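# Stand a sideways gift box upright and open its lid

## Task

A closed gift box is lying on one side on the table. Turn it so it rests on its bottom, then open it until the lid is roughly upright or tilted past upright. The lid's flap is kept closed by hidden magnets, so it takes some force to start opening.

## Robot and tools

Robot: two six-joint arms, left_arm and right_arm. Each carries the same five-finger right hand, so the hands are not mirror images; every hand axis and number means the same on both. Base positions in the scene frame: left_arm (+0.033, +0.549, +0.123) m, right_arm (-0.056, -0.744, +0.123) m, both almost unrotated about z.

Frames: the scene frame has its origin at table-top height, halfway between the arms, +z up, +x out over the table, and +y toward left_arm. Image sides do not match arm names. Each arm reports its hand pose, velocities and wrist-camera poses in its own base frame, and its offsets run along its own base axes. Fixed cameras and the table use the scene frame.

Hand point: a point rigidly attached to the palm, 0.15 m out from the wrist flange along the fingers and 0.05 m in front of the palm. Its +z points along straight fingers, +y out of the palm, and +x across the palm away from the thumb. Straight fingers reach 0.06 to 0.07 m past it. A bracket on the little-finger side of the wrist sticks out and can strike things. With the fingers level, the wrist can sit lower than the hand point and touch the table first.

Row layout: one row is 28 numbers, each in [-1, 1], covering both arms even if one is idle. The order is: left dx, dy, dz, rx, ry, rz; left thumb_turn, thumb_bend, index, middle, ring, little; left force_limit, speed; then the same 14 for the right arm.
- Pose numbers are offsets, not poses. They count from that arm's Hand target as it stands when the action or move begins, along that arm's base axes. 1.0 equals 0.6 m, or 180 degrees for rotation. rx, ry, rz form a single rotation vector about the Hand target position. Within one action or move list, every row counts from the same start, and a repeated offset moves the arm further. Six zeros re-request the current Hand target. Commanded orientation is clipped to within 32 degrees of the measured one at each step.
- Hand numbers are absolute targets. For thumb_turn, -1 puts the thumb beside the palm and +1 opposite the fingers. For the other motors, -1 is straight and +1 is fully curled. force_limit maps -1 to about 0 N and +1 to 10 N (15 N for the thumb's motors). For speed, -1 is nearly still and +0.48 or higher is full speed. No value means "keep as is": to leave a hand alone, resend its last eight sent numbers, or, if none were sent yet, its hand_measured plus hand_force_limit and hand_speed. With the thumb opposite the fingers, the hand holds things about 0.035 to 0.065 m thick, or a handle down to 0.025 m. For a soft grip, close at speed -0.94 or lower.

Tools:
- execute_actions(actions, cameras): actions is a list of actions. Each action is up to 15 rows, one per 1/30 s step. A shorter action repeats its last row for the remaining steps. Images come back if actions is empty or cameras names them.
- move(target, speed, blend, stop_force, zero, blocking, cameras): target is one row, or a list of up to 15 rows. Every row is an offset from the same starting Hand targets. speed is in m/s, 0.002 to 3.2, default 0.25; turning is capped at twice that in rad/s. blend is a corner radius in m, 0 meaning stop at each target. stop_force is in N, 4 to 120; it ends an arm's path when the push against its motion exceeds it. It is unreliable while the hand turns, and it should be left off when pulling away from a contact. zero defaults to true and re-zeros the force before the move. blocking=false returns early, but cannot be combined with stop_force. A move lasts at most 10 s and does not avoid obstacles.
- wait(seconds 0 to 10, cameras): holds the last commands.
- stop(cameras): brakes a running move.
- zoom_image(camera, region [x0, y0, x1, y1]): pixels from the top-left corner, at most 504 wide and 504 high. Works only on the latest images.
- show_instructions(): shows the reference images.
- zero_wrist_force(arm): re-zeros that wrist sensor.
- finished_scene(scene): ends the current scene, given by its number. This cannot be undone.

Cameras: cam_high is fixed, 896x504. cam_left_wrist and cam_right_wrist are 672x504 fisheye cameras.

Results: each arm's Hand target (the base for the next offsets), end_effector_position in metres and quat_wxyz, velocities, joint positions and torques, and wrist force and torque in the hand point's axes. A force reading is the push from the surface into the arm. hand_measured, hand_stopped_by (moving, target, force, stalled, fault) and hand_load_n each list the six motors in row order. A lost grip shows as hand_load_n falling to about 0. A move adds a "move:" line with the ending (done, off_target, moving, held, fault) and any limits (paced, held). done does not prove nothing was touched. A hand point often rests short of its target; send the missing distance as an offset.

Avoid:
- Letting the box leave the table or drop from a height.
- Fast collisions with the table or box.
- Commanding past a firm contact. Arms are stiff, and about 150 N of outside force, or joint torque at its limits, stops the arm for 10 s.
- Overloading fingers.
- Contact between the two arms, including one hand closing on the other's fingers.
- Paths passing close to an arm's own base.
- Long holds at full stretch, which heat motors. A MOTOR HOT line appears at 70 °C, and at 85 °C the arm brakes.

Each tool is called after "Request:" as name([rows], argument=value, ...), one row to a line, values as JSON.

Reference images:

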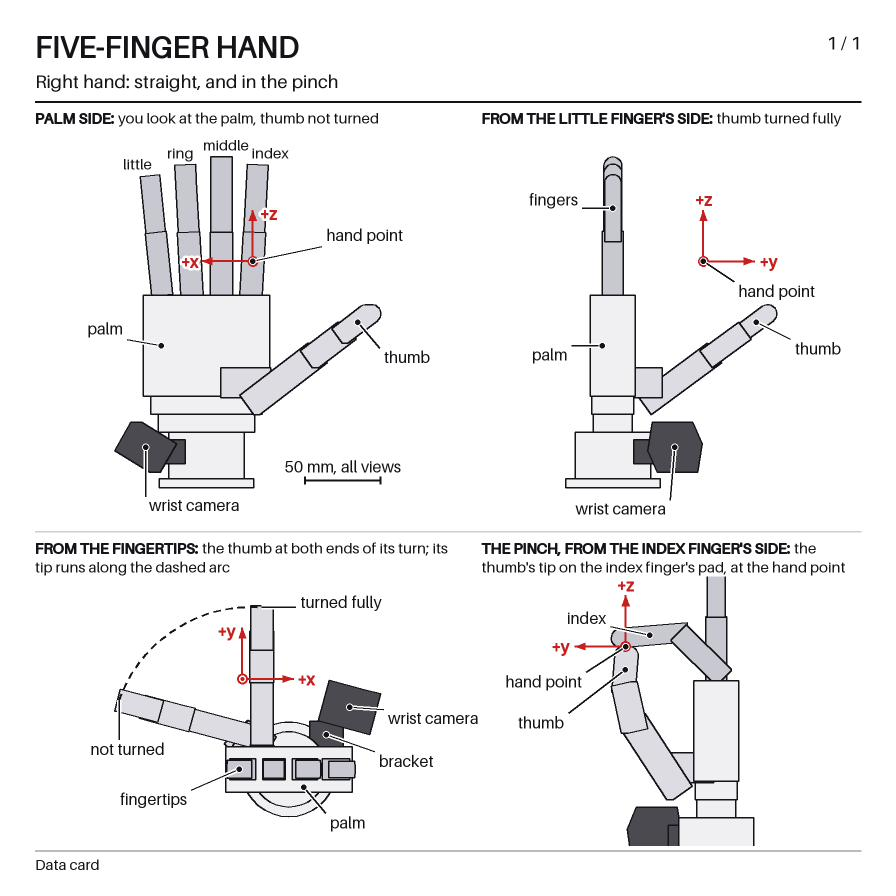

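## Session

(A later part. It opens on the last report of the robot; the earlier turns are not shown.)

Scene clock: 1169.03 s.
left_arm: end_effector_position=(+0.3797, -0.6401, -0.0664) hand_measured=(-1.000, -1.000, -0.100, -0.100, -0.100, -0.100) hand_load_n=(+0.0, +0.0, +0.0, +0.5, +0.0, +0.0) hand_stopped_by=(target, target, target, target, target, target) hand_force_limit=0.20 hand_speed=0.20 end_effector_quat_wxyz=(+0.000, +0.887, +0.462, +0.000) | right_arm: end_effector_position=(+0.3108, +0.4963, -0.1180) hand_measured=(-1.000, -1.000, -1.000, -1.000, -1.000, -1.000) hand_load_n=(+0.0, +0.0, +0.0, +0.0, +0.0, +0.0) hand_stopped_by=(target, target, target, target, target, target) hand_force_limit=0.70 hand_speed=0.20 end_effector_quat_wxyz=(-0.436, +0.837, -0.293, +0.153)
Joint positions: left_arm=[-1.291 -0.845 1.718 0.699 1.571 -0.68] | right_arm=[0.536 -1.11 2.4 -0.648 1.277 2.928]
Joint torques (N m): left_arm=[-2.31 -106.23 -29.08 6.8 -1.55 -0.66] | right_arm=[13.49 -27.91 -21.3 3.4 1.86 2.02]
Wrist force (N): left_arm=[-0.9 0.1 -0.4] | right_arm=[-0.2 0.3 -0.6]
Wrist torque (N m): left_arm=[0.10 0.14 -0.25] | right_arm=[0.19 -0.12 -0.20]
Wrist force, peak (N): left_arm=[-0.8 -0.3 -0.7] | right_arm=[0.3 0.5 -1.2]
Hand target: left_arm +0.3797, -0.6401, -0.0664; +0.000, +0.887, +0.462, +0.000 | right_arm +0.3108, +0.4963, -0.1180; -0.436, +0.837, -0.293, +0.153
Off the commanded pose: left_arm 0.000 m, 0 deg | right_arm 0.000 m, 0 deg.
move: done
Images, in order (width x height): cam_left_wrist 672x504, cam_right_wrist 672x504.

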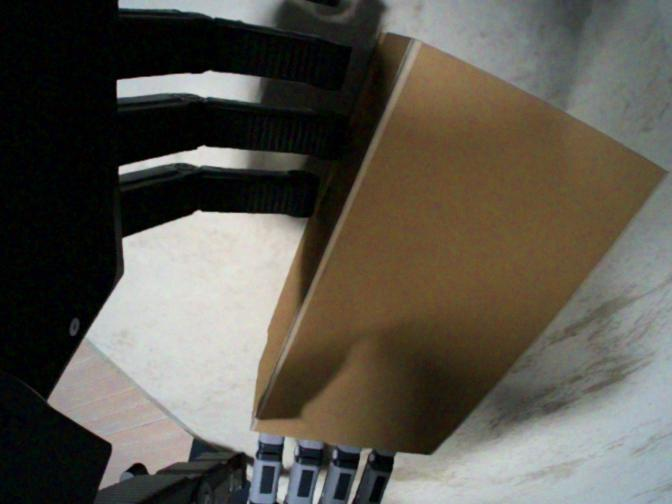

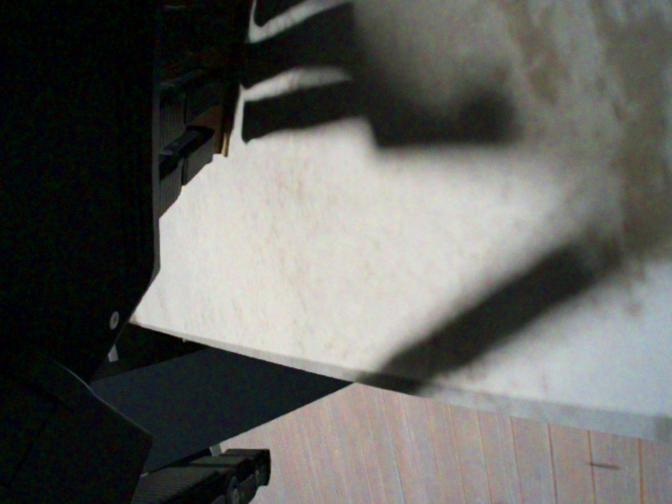

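Request:
move(target=[0,0,0,0,0,0,-1,-1,-0.1,-0.1,-0.1,-0.1,0.2,0.2,0.0083,0.0104,0,0,0,0,-1,-1,-1,-1,-1,-1,0.7,0.2], speed=0.02, stop_force=4, cameras=["cam_left_wrist"])

Request:
zoom_image(camera="cam_left_wrist", region=[200, 300, 500, 504])

Scene clock: 1176.37 s.
left_arm: end_effector_position=(+0.3797, -0.6401, -0.0664) hand_measured=(-1.000, -1.000, -0.100, -0.100, -0.100, -0.100) hand_load_n=(+0.0, +0.0, +0.0, +0.0, +0.0, +0.0) hand_stopped_by=(target, target, target, target, target, target) hand_force_limit=0.20 hand_speed=0.20 end_effector_quat_wxyz=(+0.000, +0.887, +0.462, +0.000) | right_arm: end_effector_position=(+0.3157, +0.5025, -0.1180) hand_measured=(-1.000, -1.000, -1.000, -1.000, -1.000, -1.000) hand_load_n=(-0.5, +0.0, +0.0, +0.0, +0.0, +0.0) hand_stopped_by=(target, target, target, target, target, target) hand_force_limit=0.70 hand_speed=0.20 end_effector_quat_wxyz=(-0.436, +0.837, -0.293, +0.153)
Joint positions: left_arm=[-1.291 -0.845 1.718 0.699 1.571 -0.68] | right_arm=[0.544 -1.105 2.384 -0.639 1.284 2.933]
Joint torques (N m): left_arm=[-6.48 -105.59 -28.86 6.78 -1.17 -1.03] | right_arm=[13.59 -27.31 -22.24 3.37 1.88 2.26]
Wrist force (N): left_arm=[-0.9 0.2 0.0] | right_arm=[0.1 0.4 -1.3]
Wrist torque (N m): left_arm=[0.09 0.13 -0.26] | right_arm=[0.23 -0.16 -0.19]
Wrist force, peak (N): left_arm=[-0.9 0.2 0.0] | right_arm=[0.3 0.1 -1.8]
Hand target: left_arm +0.3797, -0.6401, -0.0664; +0.000, +0.887, +0.462, +0.000 | right_arm +0.3157, +0.5025, -0.1180; -0.436, +0.837, -0.293, +0.153
Off the commanded pose: left_arm 0.000 m, 0 deg | right_arm 0.000 m, 0 deg.
move: done
Images, in order (width x height): cam_left_wrist 672x504.

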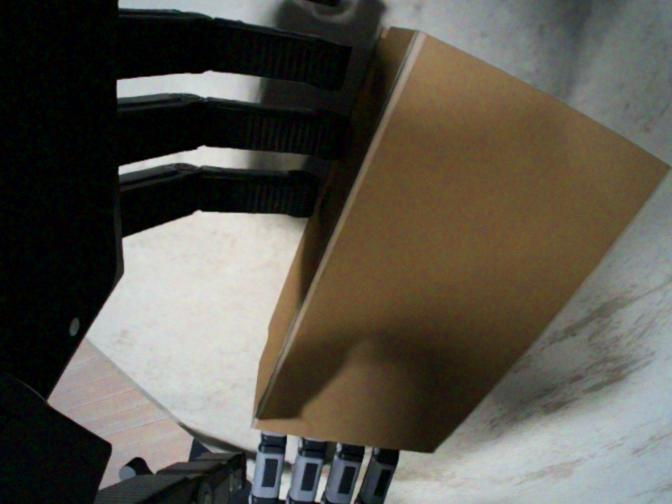

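Scaled by 1.680 from the camera's 672x504 image, which has a finer 960x720 frame.

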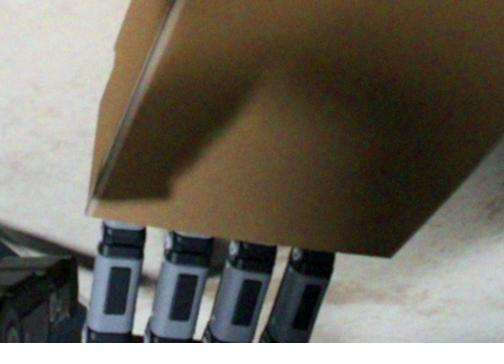

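Request:
move(target=[0,0,0,0,0,0,-1,-1,-0.1,-0.1,-0.1,-0.1,0.2,0.2,0,0,-0.045,0,0,0,-1,-1,-1,-1,-1,-1,0.7,0.2], speed=0.01, stop_force=8, cameras=["cam_left_wrist","cam_high"])

Request:
zoom_image(camera="cam_left_wrist", region=[200, 300, 500, 504])

Scene clock: 1183.93 s.
left_arm: end_effector_position=(+0.3797, -0.6401, -0.0664) hand_measured=(-1.000, -1.000, -0.100, -0.100, -0.100, -0.100) hand_load_n=(+0.0, -0.5, +0.0, +0.0, +0.0, +0.0) hand_stopped_by=(target, target, target, target, target, target) hand_force_limit=0.20 hand_speed=0.20 end_effector_quat_wxyz=(+0.000, +0.887, +0.462, +0.000) | right_arm: end_effector_position=(+0.3158, +0.5025, -0.1277) hand_measured=(-1.000, -1.000, -1.000, -1.000, -1.000, -1.000) hand_load_n=(+0.0, +0.0, +0.0, +0.5, +0.0, -0.5) hand_stopped_by=(target, target, target, target, target, target) hand_force_limit=0.70 hand_speed=0.20 end_effector_quat_wxyz=(-0.436, +0.837, -0.293, +0.153)
Joint positions: left_arm=[-1.291 -0.845 1.718 0.699 1.571 -0.68] | right_arm=[0.544 -1.083 2.384 -0.661 1.284 2.933]
Joint torques (N m): left_arm=[-11.43 -105.74 -28.85 6.62 -0.79 -0.88] | right_arm=[9.87 -63.84 -15.7 3.89 1.58 1.26]
Wrist force (N): left_arm=[-0.2 -0.1 -0.1] | right_arm=[-0.5 -3.8 -8.3]
Wrist torque (N m): left_arm=[0.04 0.03 -0.22] | right_arm=[0.91 0.01 -0.31]
Wrist force, peak (N): left_arm=[-0.9 -0.5 -0.1] | right_arm=[-0.5 -8.5 -14.2]
Hand target: left_arm +0.3797, -0.6401, -0.0664; +0.000, +0.887, +0.462, +0.000 | right_arm +0.3158, +0.5025, -0.1277; -0.436, +0.837, -0.293, +0.153 (not the last commanded pose)
Off the commanded pose: left_arm 0.000 m, 0 deg | right_arm 0.017 m, 0 deg.
move: contact (right_arm)
Images, in order (width x height): cam_high 896x504, cam_left_wrist 672x504.

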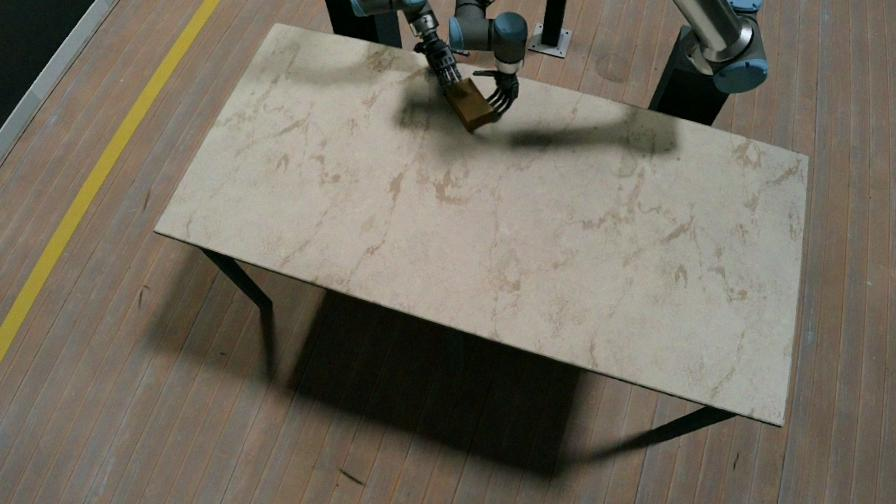

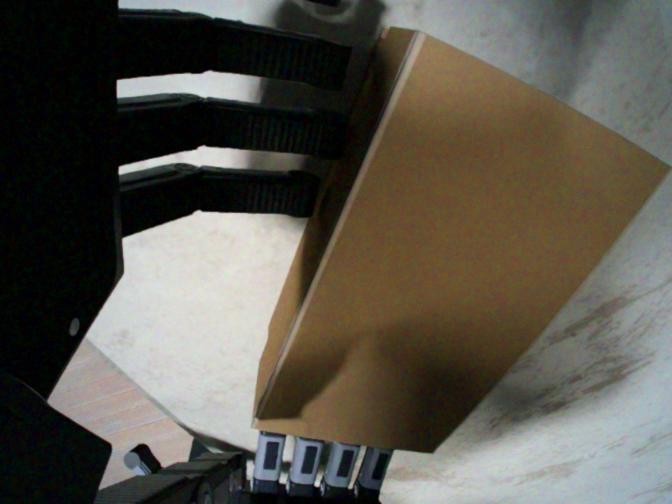

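Scaled by 1.680 from the camera's 672x504 image, which has a finer 960x720 frame.

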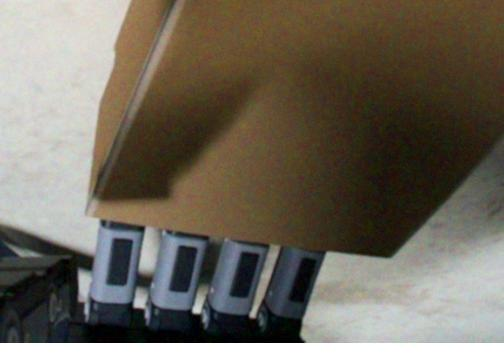

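Request:
move([
  [-0.0078,0.0063,0,0,0,-0.0222,-1,-1,-0.1,-0.1,-0.1,-0.1,0.2,0.2,0,0,0,0,0,0,-1,-1,-1,-1,-1,-1,0.7,0.2],
  [-0.0078,0.0063,-0.0317,0,0,-0.0222,-1,-1,-0.1,-0.1,-0.1,-0.1,0.2,0.2,0,0,0,0,0,0,-1,-1,-1,-1,-1,-1,0.7,0.2],
], speed=0.04)

Request:
move(target=[0.0233,-0.0189,0,0,0,0,-1,-1,-0.1,-0.1,-0.1,-0.1,0.2,0.2,0,0,0,0,0,0,-1,-1,-1,-1,-1,-1,0.7,0.2], speed=0.01, stop_force=4, cameras=["cam_left_wrist","cam_high"])

Request:
zoom_image(camera="cam_left_wrist", region=[230, 0, 530, 400])

Scene clock: 1201.87 s.
left_arm: end_effector_position=(+0.3751, -0.6363, -0.0853) hand_measured=(-1.000, -1.000, -0.100, -0.100, -0.100, -0.100) hand_load_n=(+0.0, +0.0, +0.0, +0.0, +0.0, +0.0) hand_stopped_by=(target, target, target, target, target, target) hand_force_limit=0.20 hand_speed=0.20 end_effector_quat_wxyz=(+0.000, +0.903, +0.431, +0.000) | right_arm: end_effector_position=(+0.3158, +0.5025, -0.1277) hand_measured=(-1.000, -1.000, -1.000, -1.000, -1.000, -1.000) hand_load_n=(+0.0, +0.0, +0.0, +1.0, +0.0, +0.0) hand_stopped_by=(target, target, target, target, target, target) hand_force_limit=0.70 hand_speed=0.20 end_effector_quat_wxyz=(-0.436, +0.837, -0.293, +0.153)
Joint positions: left_arm=[-1.289 -0.826 1.73 0.667 1.571 -0.609] | right_arm=[0.544 -1.083 2.384 -0.661 1.284 2.933]
Joint torques (N m): left_arm=[15.66 -62.1 -19.57 2.4 -0.97 2.56] | right_arm=[9.27 -64.15 -0.75 1.79 1.96 1.2]
Wrist force (N): left_arm=[-0.5 0.1 -0.6] | right_arm=[-0.5 -3.7 -7.9]
Wrist torque (N m): left_arm=[0.10 0.09 -0.22] | right_arm=[0.89 -0.01 -0.31]
Wrist force, peak (N): left_arm=[-0.7 0.5 -0.3] | right_arm=[-0.5 -4.0 -8.4]
Hand target: left_arm +0.3751, -0.6363, -0.0854; +0.000, +0.903, +0.431, +0.000 | right_arm +0.3158, +0.5025, -0.1277; -0.436, +0.837, -0.293, +0.153
Off the commanded pose: left_arm 0.000 m, 0 deg | right_arm 0.000 m, 0 deg.
move: done

Scene clock: 1204.47 s.
left_arm: end_effector_position=(+0.3890, -0.6476, -0.0854) hand_measured=(-1.000, -1.000, -0.100, -0.100, -0.100, -0.100) hand_load_n=(+0.0, +0.0, +0.0, +1.0, +0.0, +0.0) hand_stopped_by=(target, target, target, target, target, target) hand_force_limit=0.20 hand_speed=0.20 end_effector_quat_wxyz=(+0.000, +0.903, +0.431, +0.000) | right_arm: end_effector_position=(+0.3158, +0.5025, -0.1277) hand_measured=(-1.000, -1.000, -1.000, -1.000, -1.000, -1.000) hand_load_n=(-0.5, +0.0, +0.0, +0.5, +0.0, -1.0) hand_stopped_by=(target, target, target, target, target, target) hand_force_limit=0.70 hand_speed=0.20 end_effector_quat_wxyz=(-0.436, +0.837, -0.293, +0.153)
Joint positions: left_arm=[-1.274 -0.808 1.691 0.688 1.571 -0.593] | right_arm=[0.544 -1.083 2.384 -0.661 1.284 2.933]
Joint torques (N m): left_arm=[14.58 -65.27 -30.98 5.93 1.39 2.55] | right_arm=[2.53 -62.38 -1.03 1.56 1.15 1.61]
Wrist force (N): left_arm=[2.5 -2.2 -0.1] | right_arm=[1.1 -2.8 -5.8]
Wrist torque (N m): left_arm=[0.07 0.13 -0.28] | right_arm=[0.75 0.10 -0.18]
Wrist force, peak (N): left_arm=[2.5 -2.2 -0.6] | right_arm=[-0.4 -3.7 -8.3]
Hand target: left_arm +0.3890, -0.6476, -0.0854; +0.000, +0.903, +0.431, +0.000 | right_arm +0.3158, +0.5025, -0.1277; -0.436, +0.837, -0.293, +0.153
Off the commanded pose: left_arm 0.000 m, 0 deg | right_arm 0.000 m, 0 deg.
move: done
Images, in order (width x height): cam_high 896x504, cam_left_wrist 672x504.

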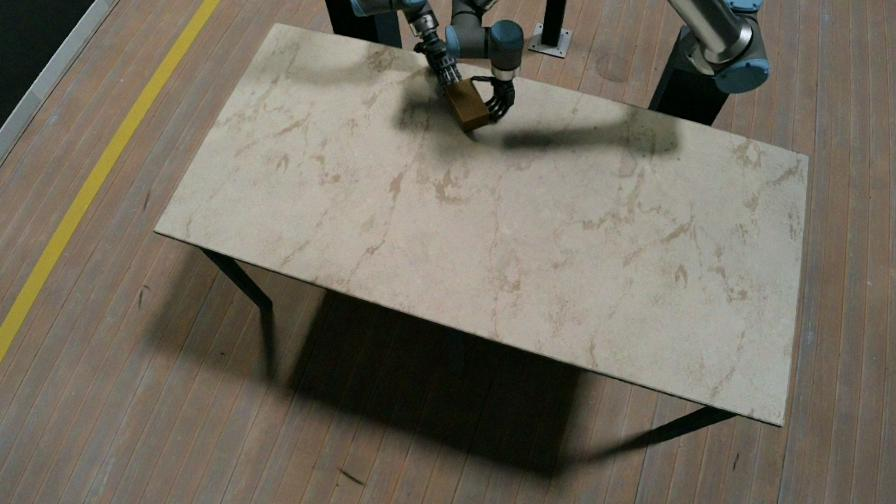

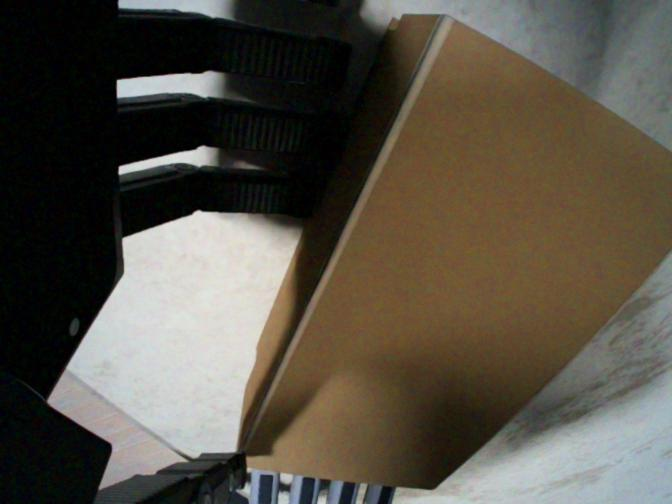

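Scaled by 1.260 from the camera's 672x504 image, which has a finer 960x720 frame.

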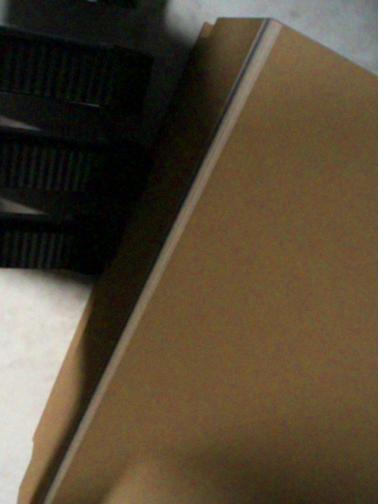

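Request:
move(target=[0,0,0,0,0,0,-1,-1,-0.1,-0.1,-0.1,-0.1,0.2,0.2,0,0,-0.01,0,0,0,-1,-1,-1,-1,-1,-1,0.7,0.2], speed=0.005, stop_force=6)

Request:
move(target=[0,0,0.025,0,0,0,-1,-1,-0.1,-0.1,-0.1,-0.1,0.2,0.2,0,0,0,0,0,0,-1,-1,-1,-1,-1,-1,0.7,0.2], speed=0.01, stop_force=12, cameras=["cam_left_wrist","cam_high"])

Request:
zoom_image(camera="cam_left_wrist", region=[230, 0, 530, 400])

Request:
zoom_image(camera="cam_high", region=[410, 50, 540, 150])

Scene clock: 1213.13 s.
left_arm: end_effector_position=(+0.3890, -0.6476, -0.0854) hand_measured=(-1.000, -1.000, -0.100, -0.100, -0.100, -0.100) hand_load_n=(+0.0, +0.0, +0.0, +1.0, +0.0, +0.5) hand_stopped_by=(target, target, target, target, target, target) hand_force_limit=0.20 hand_speed=0.20 end_effector_quat_wxyz=(+0.000, +0.903, +0.431, +0.000) | right_arm: end_effector_position=(+0.3158, +0.5025, -0.1279) hand_measured=(-1.000, -1.000, -1.000, -1.000, -1.000, -1.000) hand_load_n=(+0.0, +0.0, -0.5, +1.0, +0.0, +0.0) hand_stopped_by=(target, target, target, target, target, target) hand_force_limit=0.70 hand_speed=0.20 end_effector_quat_wxyz=(-0.436, +0.837, -0.293, +0.153)
Joint positions: left_arm=[-1.274 -0.808 1.691 0.688 1.571 -0.593] | right_arm=[0.544 -1.082 2.384 -0.661 1.284 2.933]
Joint torques (N m): left_arm=[12.56 -66 -31.2 5.54 3.08 2.45] | right_arm=[2.73 -60.55 -4.26 4.4 -0.3 1.32]
Wrist force (N): left_arm=[2.3 -2.1 -0.8] | right_arm=[0.9 -6.0 -11.5]
Wrist torque (N m): left_arm=[0.12 0.16 -0.28] | right_arm=[1.40 0.31 -0.29]
Wrist force, peak (N): left_arm=[3.0 -2.2 -1.0] | right_arm=[1.2 -8.6 -14.4]
Hand target: left_arm +0.3890, -0.6476, -0.0854; +0.000, +0.903, +0.431, +0.000 | right_arm +0.3158, +0.5025, -0.1279; -0.436, +0.837, -0.293, +0.153 (not the last commanded pose)
Off the commanded pose: left_arm 0.000 m, 0 deg | right_arm 0.006 m, 0 deg.
move: contact (right_arm)

Scene clock: 1215.43 s.
left_arm: end_effector_position=(+0.3890, -0.6476, -0.0704) hand_measured=(-1.000, -1.000, -0.100, -0.100, -0.100, -0.100) hand_load_n=(+0.0, +0.0, +1.0, +1.5, +0.0, +0.0) hand_stopped_by=(target, target, target, target, target, target) hand_force_limit=0.20 hand_speed=0.20 end_effector_quat_wxyz=(+0.000, +0.903, +0.431, +0.000) | right_arm: end_effector_position=(+0.3158, +0.5025, -0.1279) hand_measured=(-1.000, -1.000, -1.000, -1.000, -1.000, -1.000) hand_load_n=(+0.0, +0.0, +0.0, +1.0, +0.0, -0.5) hand_stopped_by=(target, target, target, target, target, target) hand_force_limit=0.70 hand_speed=0.20 end_effector_quat_wxyz=(-0.436, +0.837, -0.293, +0.153)
Joint positions: left_arm=[-1.274 -0.827 1.691 0.708 1.571 -0.593] | right_arm=[0.544 -1.082 2.384 -0.661 1.284 2.933]
Joint torques (N m): left_arm=[12.92 -109.02 -30.52 6.88 3.01 1.12] | right_arm=[2.55 -61.35 -10.06 3.02 -0.47 1.36]
Wrist force (N): left_arm=[-0.5 -0.7 0.7] | right_arm=[0.2 -4.2 -5.7]
Wrist torque (N m): left_arm=[0.17 0.13 -0.26] | right_arm=[0.85 0.19 -0.29]
Wrist force, peak (N): left_arm=[2.7 -2.3 -1.0] | right_arm=[1.0 -6.3 -11.6]
Hand target: left_arm +0.3890, -0.6476, -0.0704; +0.000, +0.903, +0.431, +0.000 | right_arm +0.3158, +0.5025, -0.1279; -0.436, +0.837, -0.293, +0.153
Off the commanded pose: left_arm 0.000 m, 0 deg | right_arm 0.000 m, 0 deg.
move: done
Images, in order (width x height): cam_high 896x504, cam_left_wrist 672x504.

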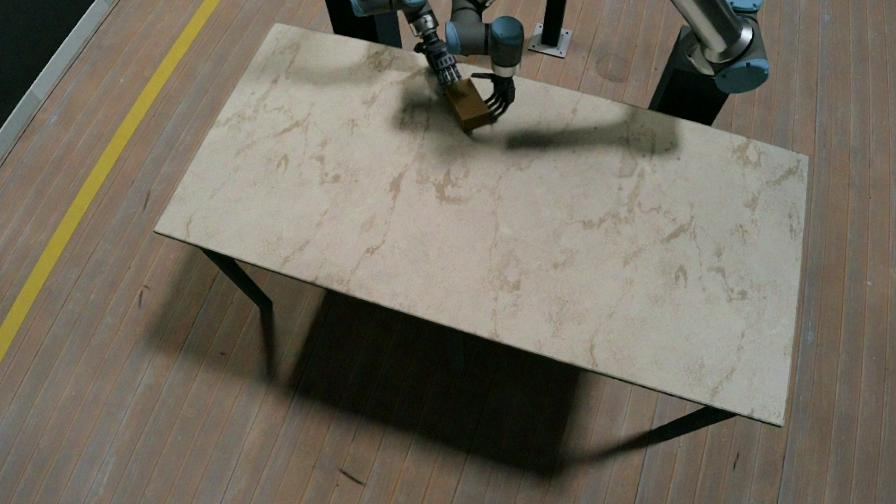

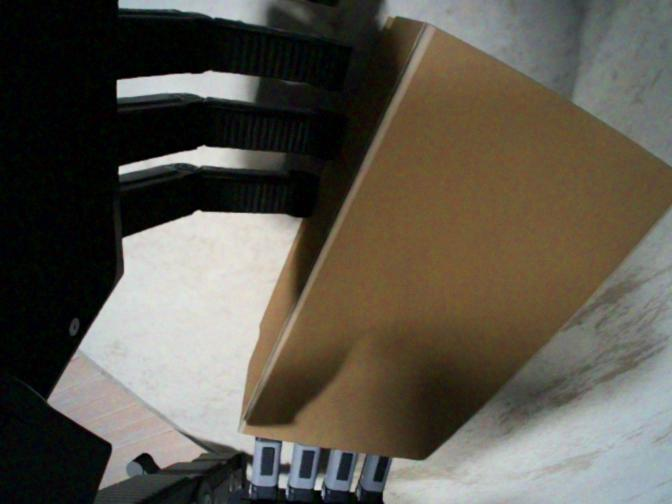

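Scaled by 1.260 from the camera's 672x504 image, which has a finer 960x720 frame.

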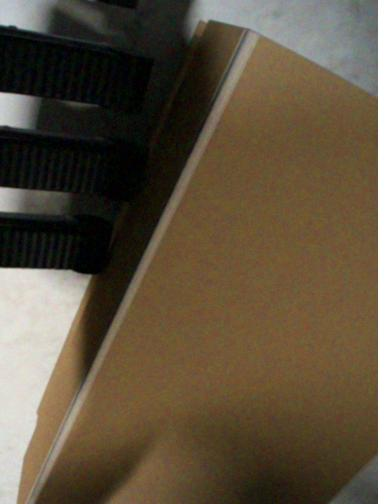

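Scaled by 3.877 from the camera's 896x504 image, which has a finer 1280x720 frame.

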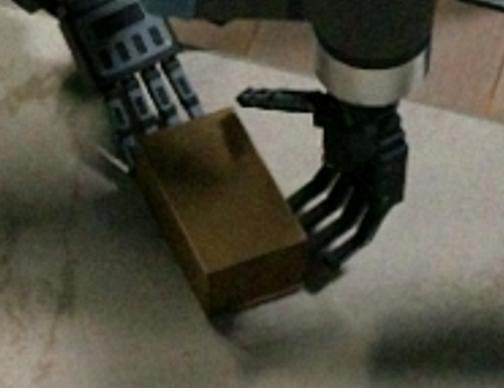

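Request:
move(target=[-0.0259,0.021,-0.02,0,0,0,-1,0.7,-0.1,-0.1,-0.1,-0.1,0.2,0.2,0,0,0,0,0,0,-1,-1,-1,-1,-1,-1,0.7,0.2], speed=0.05)

Request:
move(target=[0,0,0,0,0,0,1,0.7,-0.1,-0.1,-0.1,-0.1,0.2,0.2,0,0,0,0,0,0,-1,-1,-1,-1,-1,-1,0.7,0.2], cameras=["cam_left_wrist"])

Scene clock: 1237.30 s.
left_arm: end_effector_position=(+0.3735, -0.6351, -0.0824) hand_measured=(-1.000, +0.696, -0.100, -0.100, -0.100, -0.100) hand_load_n=(-0.5, +5.5, +1.0, +0.0, +0.0, +0.0) hand_stopped_by=(target, target, target, target, target, target) hand_force_limit=0.20 hand_speed=0.20 end_effector_quat_wxyz=(+0.000, +0.903, +0.431, +0.000) | right_arm: end_effector_position=(+0.3158, +0.5025, -0.1279) hand_measured=(-1.000, -1.000, -1.000, -1.000, -1.000, -1.000) hand_load_n=(+0.0, +0.0, +0.0, +1.0, +0.0, +0.0) hand_stopped_by=(target, target, target, target, target, target) hand_force_limit=0.70 hand_speed=0.20 end_effector_quat_wxyz=(-0.436, +0.837, -0.293, +0.153)
Joint positions: left_arm=[-1.291 -0.832 1.735 0.669 1.571 -0.61] | right_arm=[0.544 -1.082 2.384 -0.661 1.284 2.933]
Joint torques (N m): left_arm=[-14.71 -105.56 -13.53 1.83 -0.7 -2.13] | right_arm=[3.42 -62.33 -19.09 1.77 -0.27 0.92]
Wrist force (N): left_arm=[-0.6 0.0 0.1] | right_arm=[0.5 -4.5 -2.5]
Wrist torque (N m): left_arm=[0.04 0.07 0.08] | right_arm=[0.67 -0.08 -0.29]
Wrist force, peak (N): left_arm=[0.0 -1.6 1.2] | right_arm=[0.7 -4.4 -6.4]
Hand target: left_arm +0.3735, -0.6350, -0.0824; +0.000, +0.903, +0.431, +0.000 | right_arm +0.3158, +0.5025, -0.1279; -0.436, +0.837, -0.293, +0.153
Off the commanded pose: left_arm 0.000 m, 0 deg | right_arm 0.000 m, 0 deg.
move: done

Scene clock: 1238.47 s.
left_arm: end_effector_position=(+0.3735, -0.6350, -0.0824) hand_measured=(+1.000, +0.698, -0.100, -0.100, -0.100, -0.100) hand_load_n=(+0.0, +0.5, +0.0, +0.5, +0.0, +0.0) hand_stopped_by=(target, target, target, target, target, target) hand_force_limit=0.20 hand_speed=0.20 end_effector_quat_wxyz=(+0.000, +0.903, +0.431, +0.000) | right_arm: end_effector_position=(+0.3158, +0.5025, -0.1279) hand_measured=(-1.000, -1.000, -1.000, -1.000, -1.000, -1.000) hand_load_n=(-0.5, +0.0, +0.0, +1.0, +0.0, +0.0) hand_stopped_by=(target, target, target, target, target, target) hand_force_limit=0.70 hand_speed=0.20 end_effector_quat_wxyz=(-0.436, +0.837, -0.293, +0.153)
Joint positions: left_arm=[-1.291 -0.832 1.735 0.669 1.571 -0.61] | right_arm=[0.544 -1.082 2.384 -0.661 1.284 2.933]
Joint torques (N m): left_arm=[-14.93 -106.16 -14.51 2.09 -2.83 -2.21] | right_arm=[2.28 -63.27 -18.01 2.02 -0.02 1]
Wrist force (N): left_arm=[-0.7 -0.2 0.0] | right_arm=[-0.1 -4.7 -2.6]
Wrist torque (N m): left_arm=[0.03 0.08 0.07] | right_arm=[0.65 0.00 -0.33]
Wrist force, peak (N): left_arm=[-0.8 -0.4 -0.4] | right_arm=[0.4 -4.9 -2.9]
Hand target: left_arm +0.3735, -0.6350, -0.0824; +0.000, +0.903, +0.431, +0.000 | right_arm +0.3158, +0.5025, -0.1279; -0.436, +0.837, -0.293, +0.153
Off the commanded pose: left_arm 0.000 m, 0 deg | right_arm 0.000 m, 0 deg.
move: done
Images, in order (width x height): cam_left_wrist 672x504.

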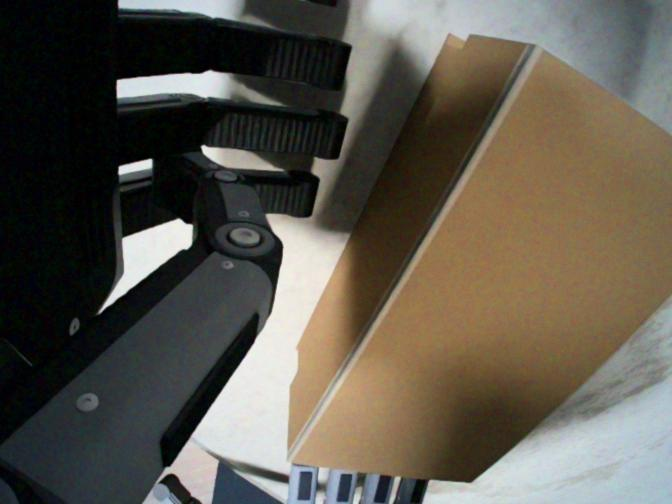

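Request:
zoom_image(camera="cam_left_wrist", region=[270, 20, 560, 240])

Request:
zoom_image(camera="cam_left_wrist", region=[260, 240, 460, 490])

Scaled by 1.738 from the camera's 672x504 image, which has a finer 960x720 frame.

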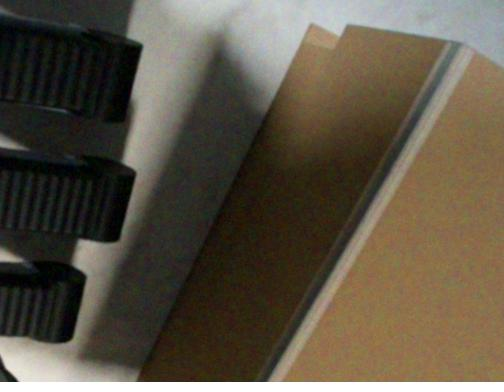

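Scaled by 2.016 from the camera's 672x504 image, which has a finer 960x720 frame.

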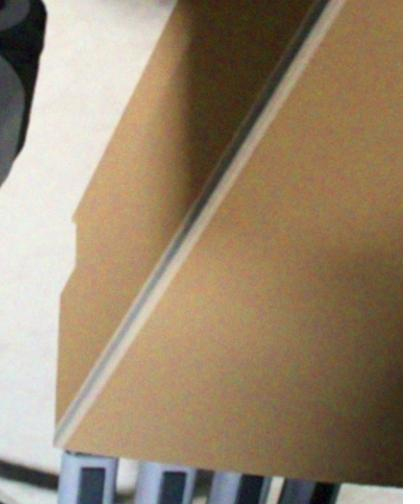

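Request:
move(target=[0,0,-0.0047,0,0,-0.0339,1,0.7,-0.1,-0.1,-0.1,-0.1,0.2,0.2,0,0,0,0,0,0,-1,-1,-1,-1,-1,-1,0.7,0.2], speed=0.05)

Request:
move(target=[0.033,-0.033,0,0,0,0,1,0.7,-0.1,-0.1,-0.1,-0.1,0.2,0.2,0,0,0,0,0,0,-1,-1,-1,-1,-1,-1,0.7,0.2], speed=0.02, stop_force=4, cameras=["cam_left_wrist","cam_high"])

Request:
zoom_image(camera="cam_left_wrist", region=[230, 0, 530, 400])

Scene clock: 1273.30 s.
left_arm: end_effector_position=(+0.3735, -0.6350, -0.0852) hand_measured=(+1.000, +0.698, -0.100, -0.100, -0.100, -0.100) hand_load_n=(+0.0, +0.0, +0.0, +0.0, +0.0, +0.0) hand_stopped_by=(target, target, target, target, target, target) hand_force_limit=0.20 hand_speed=0.20 end_effector_quat_wxyz=(+0.000, +0.924, +0.382, +0.000) | right_arm: end_effector_position=(+0.3158, +0.5025, -0.1279) hand_measured=(-1.000, -1.000, -1.000, -1.000, -1.000, -1.000) hand_load_n=(-0.5, +0.0, +0.0, +1.0, +0.0, +0.0) hand_stopped_by=(target, target, target, target, target, target) hand_force_limit=0.70 hand_speed=0.20 end_effector_quat_wxyz=(-0.436, +0.837, -0.293, +0.153)
Joint positions: left_arm=[-1.28 -0.827 1.732 0.667 1.57 -0.493] | right_arm=[0.544 -1.082 2.384 -0.661 1.284 2.933]
Joint torques (N m): left_arm=[16.14 -63.42 -27.82 1.67 -1.78 2.79] | right_arm=[2.89 -60.93 -18.58 1.93 -0.72 1.46]
Wrist force (N): left_arm=[-0.4 -0.3 -0.5] | right_arm=[0.4 -4.3 -2.4]
Wrist torque (N m): left_arm=[0.03 0.05 -0.23] | right_arm=[0.68 -0.08 -0.29]
Wrist force, peak (N): left_arm=[-1.1 -0.2 -0.7] | right_arm=[0.9 -4.5 -3.2]
Hand target: left_arm +0.3735, -0.6350, -0.0852; +0.000, +0.924, +0.382, +0.000 | right_arm +0.3158, +0.5025, -0.1279; -0.436, +0.837, -0.293, +0.153
Off the commanded pose: left_arm 0.000 m, 0 deg | right_arm 0.000 m, 0 deg.
move: done

Scene clock: 1275.53 s.
left_arm: end_effector_position=(+0.3875, -0.6490, -0.0852) hand_measured=(+1.000, +0.698, -0.100, -0.100, -0.100, -0.100) hand_load_n=(+0.0, +0.0, +0.0, +0.0, +0.0, +0.5) hand_stopped_by=(target, target, target, target, target, target) hand_force_limit=0.20 hand_speed=0.20 end_effector_quat_wxyz=(+0.000, +0.924, +0.382, +0.000) | right_arm: end_effector_position=(+0.3158, +0.5025, -0.1279) hand_measured=(-1.000, -1.000, -1.000, -1.000, -1.000, -1.000) hand_load_n=(+0.0, +0.0, -0.5, +0.5, +0.0, -1.0) hand_stopped_by=(target, target, target, target, target, target) hand_force_limit=0.70 hand_speed=0.20 end_effector_quat_wxyz=(-0.436, +0.837, -0.293, +0.153)
Joint positions: left_arm=[-1.266 -0.806 1.687 0.691 1.57 -0.479] | right_arm=[0.544 -1.082 2.384 -0.661 1.284 2.933]
Joint torques (N m): left_arm=[-14.56 -108.87 -14.45 1.88 2 -2.15] | right_arm=[1.06 -61.14 -18.6 2.1 -0.04 1.44]
Wrist force (N): left_arm=[-0.6 -0.1 -0.6] | right_arm=[1.2 -2.5 -4.4]
Wrist torque (N m): left_arm=[0.08 0.08 -0.12] | right_arm=[0.62 0.08 -0.17]
Wrist force, peak (N): left_arm=[4.3 -4.3 -1.7] | right_arm=[4.0 -2.7 -10.1]
Hand target: left_arm +0.3875, -0.6490, -0.0852; +0.000, +0.924, +0.382, +0.000 (not the last commanded pose) | right_arm +0.3158, +0.5025, -0.1279; -0.436, +0.837, -0.293, +0.153
Off the commanded pose: left_arm 0.008 m, 0 deg | right_arm 0.000 m, 0 deg.
move: contact (left_arm)
Images, in order (width x height): cam_high 896x504, cam_left_wrist 672x504.

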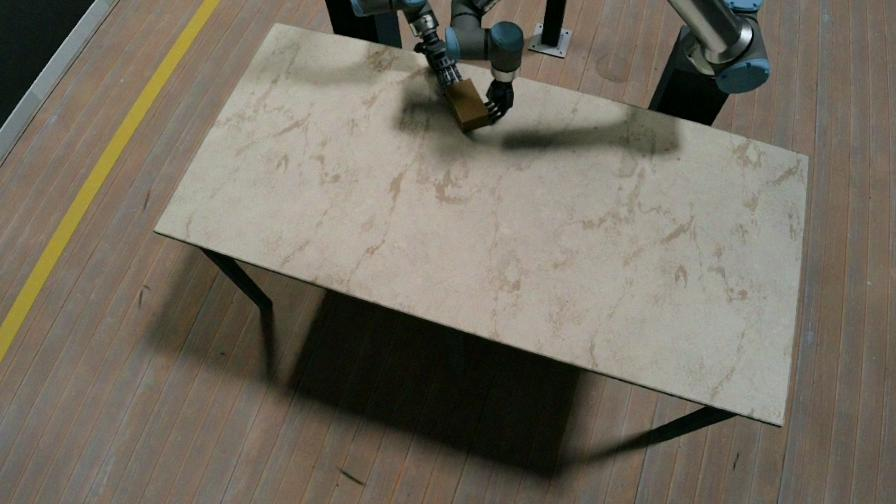

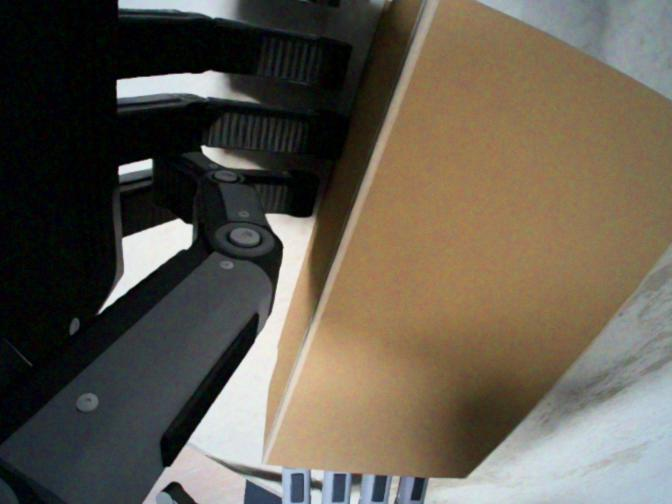

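Scaled by 1.260 from the camera's 672x504 image, which has a finer 960x720 frame.

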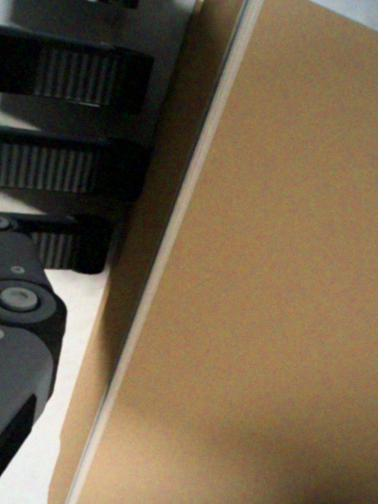

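Request:
move(target=[0.0047,-0.0047,0.0133,0,0,0,1,0.7,-0.1,-0.1,-0.1,-0.1,0.2,0.2,0,0,0,0,0,0,-1,-1,-1,-1,-1,-1,0.7,0.2], speed=0.01, cameras=["cam_left_wrist"])

Request:
zoom_image(camera="cam_left_wrist", region=[230, 0, 530, 400])

Scene clock: 1286.70 s.
left_arm: end_effector_position=(+0.3903, -0.6518, -0.0773) hand_measured=(+1.000, +0.698, -0.100, -0.100, -0.100, -0.100) hand_load_n=(+0.0, +0.0, +0.0, +0.5, +0.0, +0.0) hand_stopped_by=(target, target, target, target, target, target) hand_force_limit=0.20 hand_speed=0.20 end_effector_quat_wxyz=(+0.000, +0.924, +0.382, +0.000) | right_arm: end_effector_position=(+0.3158, +0.5025, -0.1279) hand_measured=(-1.000, -1.000, -1.000, -1.000, -1.000, -1.000) hand_load_n=(-0.5, +0.0, +0.0, +0.0, +0.0, +0.0) hand_stopped_by=(target, target, target, target, target, target) hand_force_limit=0.70 hand_speed=0.20 end_effector_quat_wxyz=(-0.436, +0.837, -0.293, +0.153)
Joint positions: left_arm=[-1.263 -0.812 1.678 0.706 1.57 -0.476] | right_arm=[0.544 -1.082 2.384 -0.661 1.284 2.933]
Joint torques (N m): left_arm=[15.19 -112.88 -29.08 7.04 1.54 2.48] | right_arm=[2.89 -59.4 -17.7 1.79 -0.73 1.2]
Wrist force (N): left_arm=[-0.2 0.0 0.4] | right_arm=[0.2 0.1 -0.9]
Wrist torque (N m): left_arm=[0.11 0.03 -0.23] | right_arm=[0.15 -0.13 -0.19]
Wrist force, peak (N): left_arm=[3.9 -3.1 0.7] | right_arm=[2.2 0.5 -6.2]
Hand target: left_arm +0.3904, -0.6519, -0.0772; +0.000, +0.924, +0.382, +0.000 | right_arm +0.3158, +0.5025, -0.1279; -0.436, +0.837, -0.293, +0.153
Off the commanded pose: left_arm 0.000 m, 0 deg | right_arm 0.000 m, 0 deg.
move: done
Images, in order (width x height): cam_left_wrist 672x504.

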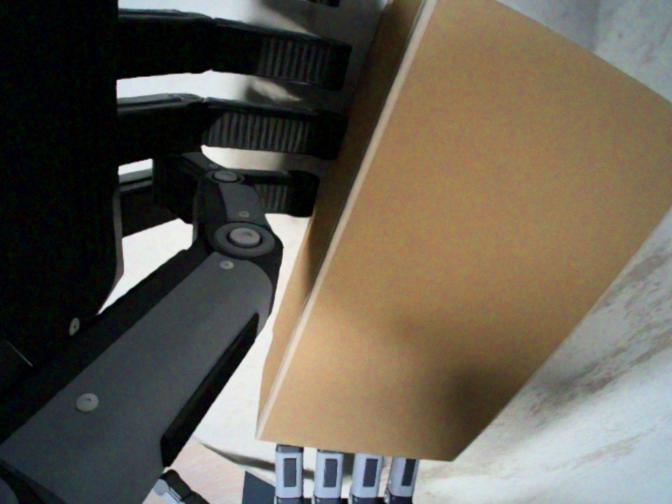

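Scaled by 1.260 from the camera's 672x504 image, which has a finer 960x720 frame.

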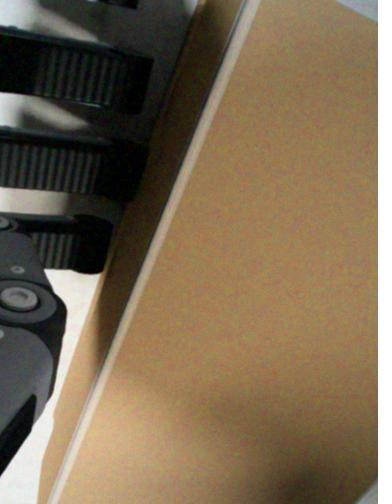

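Request:
move([
  [-0.0118,0.0118,0,0,0,0,1,0.7,-0.1,-0.1,-0.1,-0.1,0.2,0.2,-0.093,-0.1208,0.0333,0,0,0,-1,-1,-1,-1,-1,-1,0.7,0.2],
  [-0.0118,0.0118,0,0,0,0,1,0.7,-0.1,-0.1,-0.1,-0.1,0.2,0.2,0.0438,-0.273,0.4167,-0.2385,0.191,0,-1,-1,-1,-1,-1,-1,0.7,0.2],
], speed=[0.15,0.3], blend=[0.02,0])

Request:
move([
  [0,0,0,0,0,0,1,0.7,-0.1,-0.1,-0.1,-0.1,0.2,0.2,0.3565,0.2485,-0.0333,0,0,-0.5328,-1,-1,-1,-1,-1,-1,0.7,0.2],
  [0,0,0,0,0,0,1,0.7,-0.1,-0.1,-0.1,-0.1,0.2,0.2,0.3488,0.47,-0.0333,0,0,-0.5328,-1,-1,-1,-1,-1,-1,0.7,0.2],
], speed=0.3, blend=[0.03,0], cameras=["all"])

Scene clock: 1370.80 s.
left_arm: end_effector_position=(+0.3833, -0.6448, -0.0772) hand_measured=(+1.000, +0.698, -0.100, -0.100, -0.100, -0.100) hand_load_n=(+0.0, +0.0, +0.0, +0.5, +0.0, +0.0) hand_stopped_by=(target, target, target, target, target, target) hand_force_limit=0.20 hand_speed=0.20 end_effector_quat_wxyz=(+0.000, +0.924, +0.382, +0.000) | right_arm: end_effector_position=(+0.3421, +0.3388, +0.1221) hand_measured=(-1.000, -1.000, -1.000, -1.000, -1.000, -1.000) hand_load_n=(+0.0, +0.0, +0.0, +0.0, +0.0, +0.0) hand_stopped_by=(target, target, target, target, target, target) hand_force_limit=0.70 hand_speed=0.20 end_effector_quat_wxyz=(+0.000, +0.944, -0.331, +0.000)
Joint positions: left_arm=[-1.27 -0.822 1.701 0.694 1.57 -0.483] | right_arm=[0.412 -1.237 1.941 0.866 1.57 2.656]
Joint torques (N m): left_arm=[-15.25 -107.2 -14.74 1.91 2.33 -2.27] | right_arm=[13.37 -36.34 -38 7.09 2.35 2.13]
Wrist force (N): left_arm=[-0.1 -0.1 0.0] | right_arm=[0.0 -0.4 0.3]
Wrist torque (N m): left_arm=[0.03 0.00 0.09] | right_arm=[-0.09 -0.05 -0.17]
Wrist force, peak (N): left_arm=[-0.6 -0.7 0.5] | right_arm=[0.3 0.7 -1.4]
Hand target: left_arm +0.3833, -0.6448, -0.0772; +0.000, +0.924, +0.382, +0.000 | right_arm +0.3421, +0.3387, +0.1221; +0.000, +0.944, -0.331, +0.000
Off the commanded pose: left_arm 0.000 m, 0 deg | right_arm 0.000 m, 0 deg.
move: done

Scene clock: 1374.63 s.
left_arm: end_effector_position=(+0.3833, -0.6448, -0.0772) hand_measured=(+1.000, +0.698, -0.100, -0.100, -0.100, -0.100) hand_load_n=(+0.0, +0.0, +0.0, +0.0, +0.0, +0.0) hand_stopped_by=(target, target, target, target, target, target) hand_force_limit=0.20 hand_speed=0.20 end_effector_quat_wxyz=(+0.000, +0.924, +0.382, +0.000) | right_arm: end_effector_position=(+0.5514, +0.6207, +0.1021) hand_measured=(-1.000, -1.000, -1.000, -1.000, -1.000, -1.000) hand_load_n=(+0.0, +0.0, +0.0, -0.5, +0.0, +0.0) hand_stopped_by=(target, target, target, target, target, target) hand_force_limit=0.70 hand_speed=0.20 end_effector_quat_wxyz=(+0.000, -0.387, +0.922, +0.000)
Joint positions: left_arm=[-1.27 -0.822 1.701 0.694 1.57 -0.483] | right_arm=[0.551 -0.862 1.367 1.065 1.571 4.47]
Joint torques (N m): left_arm=[-15.97 -106.1 -14.25 1.97 3.53 -2.11] | right_arm=[11.71 -65.9 -43.98 6.87 1.88 2.16]
Wrist force (N): left_arm=[0.0 -0.4 -0.2] | right_arm=[-0.1 -0.3 0.4]
Wrist torque (N m): left_arm=[0.01 -0.02 0.10] | right_arm=[-0.08 -0.02 -0.21]
Wrist force, peak (N): left_arm=[-1.0 0.2 -0.6] | right_arm=[-1.6 1.3 0.2]
Hand target: left_arm +0.3833, -0.6448, -0.0772; +0.000, +0.924, +0.382, +0.000 | right_arm +0.5514, +0.6207, +0.1021; +0.000, -0.387, +0.922, +0.000
Off the commanded pose: left_arm 0.000 m, 0 deg | right_arm 0.000 m, 0 deg.
move: done

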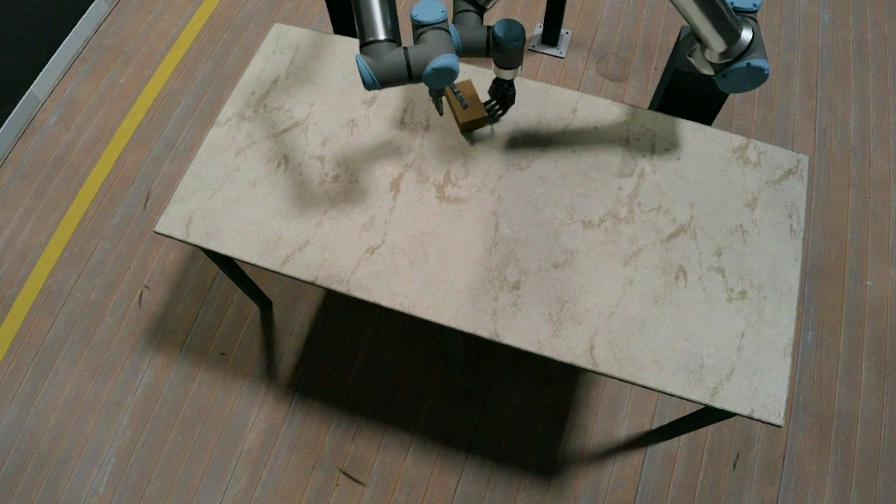

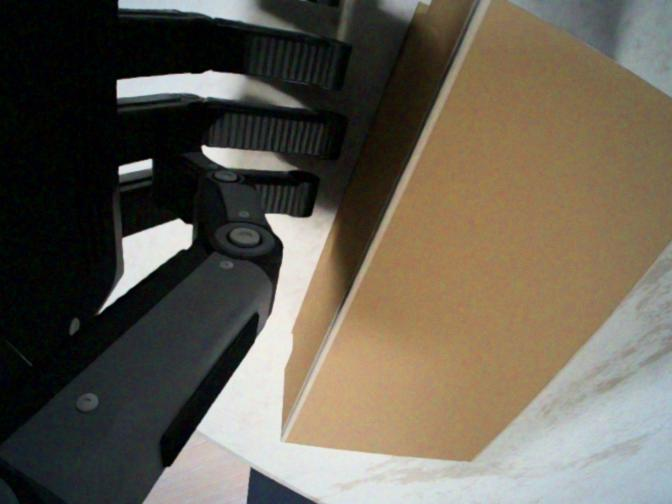

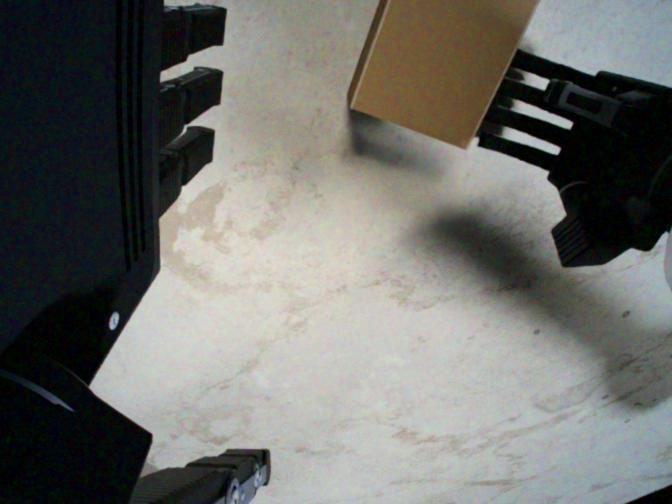

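Request:
move([
  [0,0,0,0,0,0,1,0.7,-0.1,-0.1,-0.1,-0.1,0.2,0.2,-0.0643,-0.0653,0,0,0,0,-1,-1,-1,-1,-1,-1,0.7,0.2],
  [0,0,0,0,0,0,1,0.7,-0.1,-0.1,-0.1,-0.1,0.2,0.2,-0.0643,-0.0653,-0.2433,0,0,0,-1,-1,-1,-1,-1,-1,0.7,0.2],
], speed=0.12, blend=[0.01,0], cameras=["cam_high","cam_right_wrist"])

Request:
zoom_image(camera="cam_high", region=[410, 50, 540, 150])

Scene clock: 1389.33 s.
left_arm: end_effector_position=(+0.3833, -0.6448, -0.0772) hand_measured=(+1.000, +0.698, -0.100, -0.100, -0.100, -0.100) hand_load_n=(+0.0, +0.0, +0.0, +0.0, +0.0, +0.0) hand_stopped_by=(target, target, target, target, target, target) hand_force_limit=0.20 hand_speed=0.20 end_effector_quat_wxyz=(+0.000, +0.924, +0.382, +0.000) | right_arm: end_effector_position=(+0.5127, +0.5815, -0.0438) hand_measured=(-1.000, -1.000, -1.000, -1.000, -1.000, -1.000) hand_load_n=(+0.0, +0.0, +0.0, +0.0, +0.0, +0.0) hand_stopped_by=(target, target, target, target, target, target) hand_force_limit=0.70 hand_speed=0.20 end_effector_quat_wxyz=(+0.000, -0.387, +0.922, +0.000)
Joint positions: left_arm=[-1.27 -0.822 1.701 0.694 1.57 -0.483] | right_arm=[0.533 -0.795 1.557 0.808 1.571 4.452]
Joint torques (N m): left_arm=[-15.07 -107.39 -14 1.99 3.62 -2.16] | right_arm=[-2.47 -63.69 -26.03 2.17 -2.33 0.96]
Wrist force (N): left_arm=[-1.0 -0.1 0.3] | right_arm=[0.4 -0.5 0.4]
Wrist torque (N m): left_arm=[0.03 0.11 0.04] | right_arm=[-0.11 -0.11 0.04]
Wrist force, peak (N): left_arm=[-1.0 0.5 0.0] | right_arm=[0.7 -0.8 1.1]
Hand target: left_arm +0.3833, -0.6448, -0.0772; +0.000, +0.924, +0.382, +0.000 | right_arm +0.5128, +0.5816, -0.0438; +0.000, -0.387, +0.922, +0.000
Off the commanded pose: left_arm 0.000 m, 0 deg | right_arm 0.000 m, 0 deg.
move: done
Images, in order (width x height): cam_high 896x504, cam_right_wrist 672x504.

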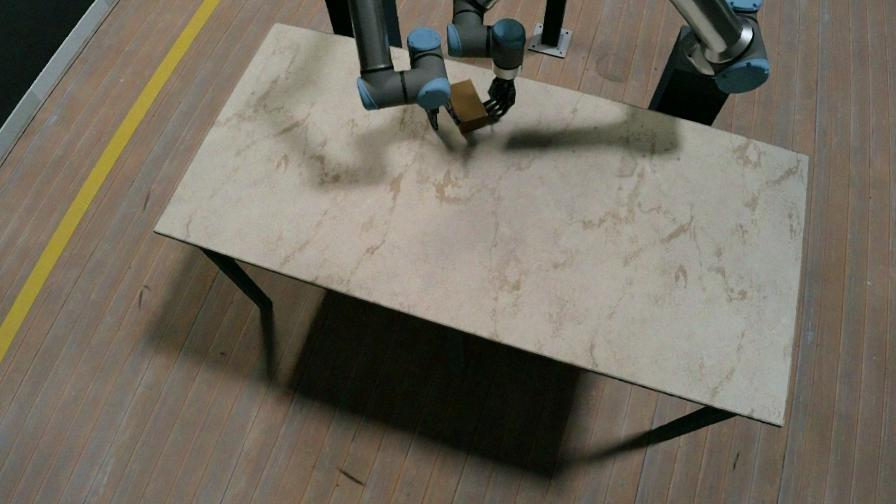

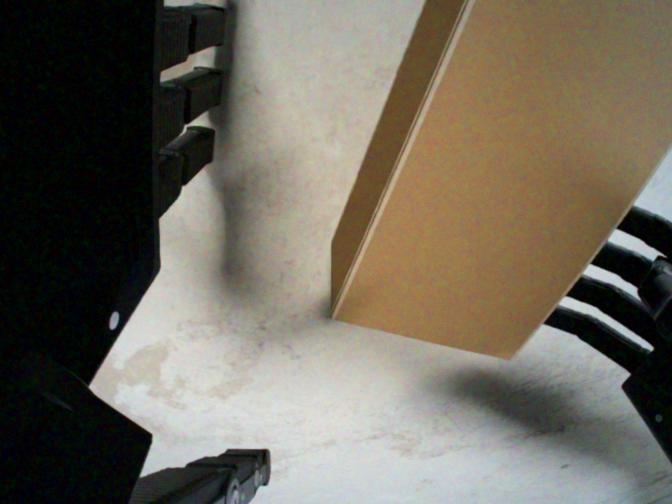

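Scaled by 3.877 from the camera's 896x504 image, which has a finer 1280x720 frame.

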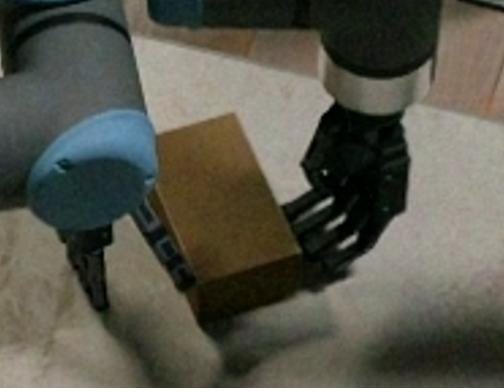

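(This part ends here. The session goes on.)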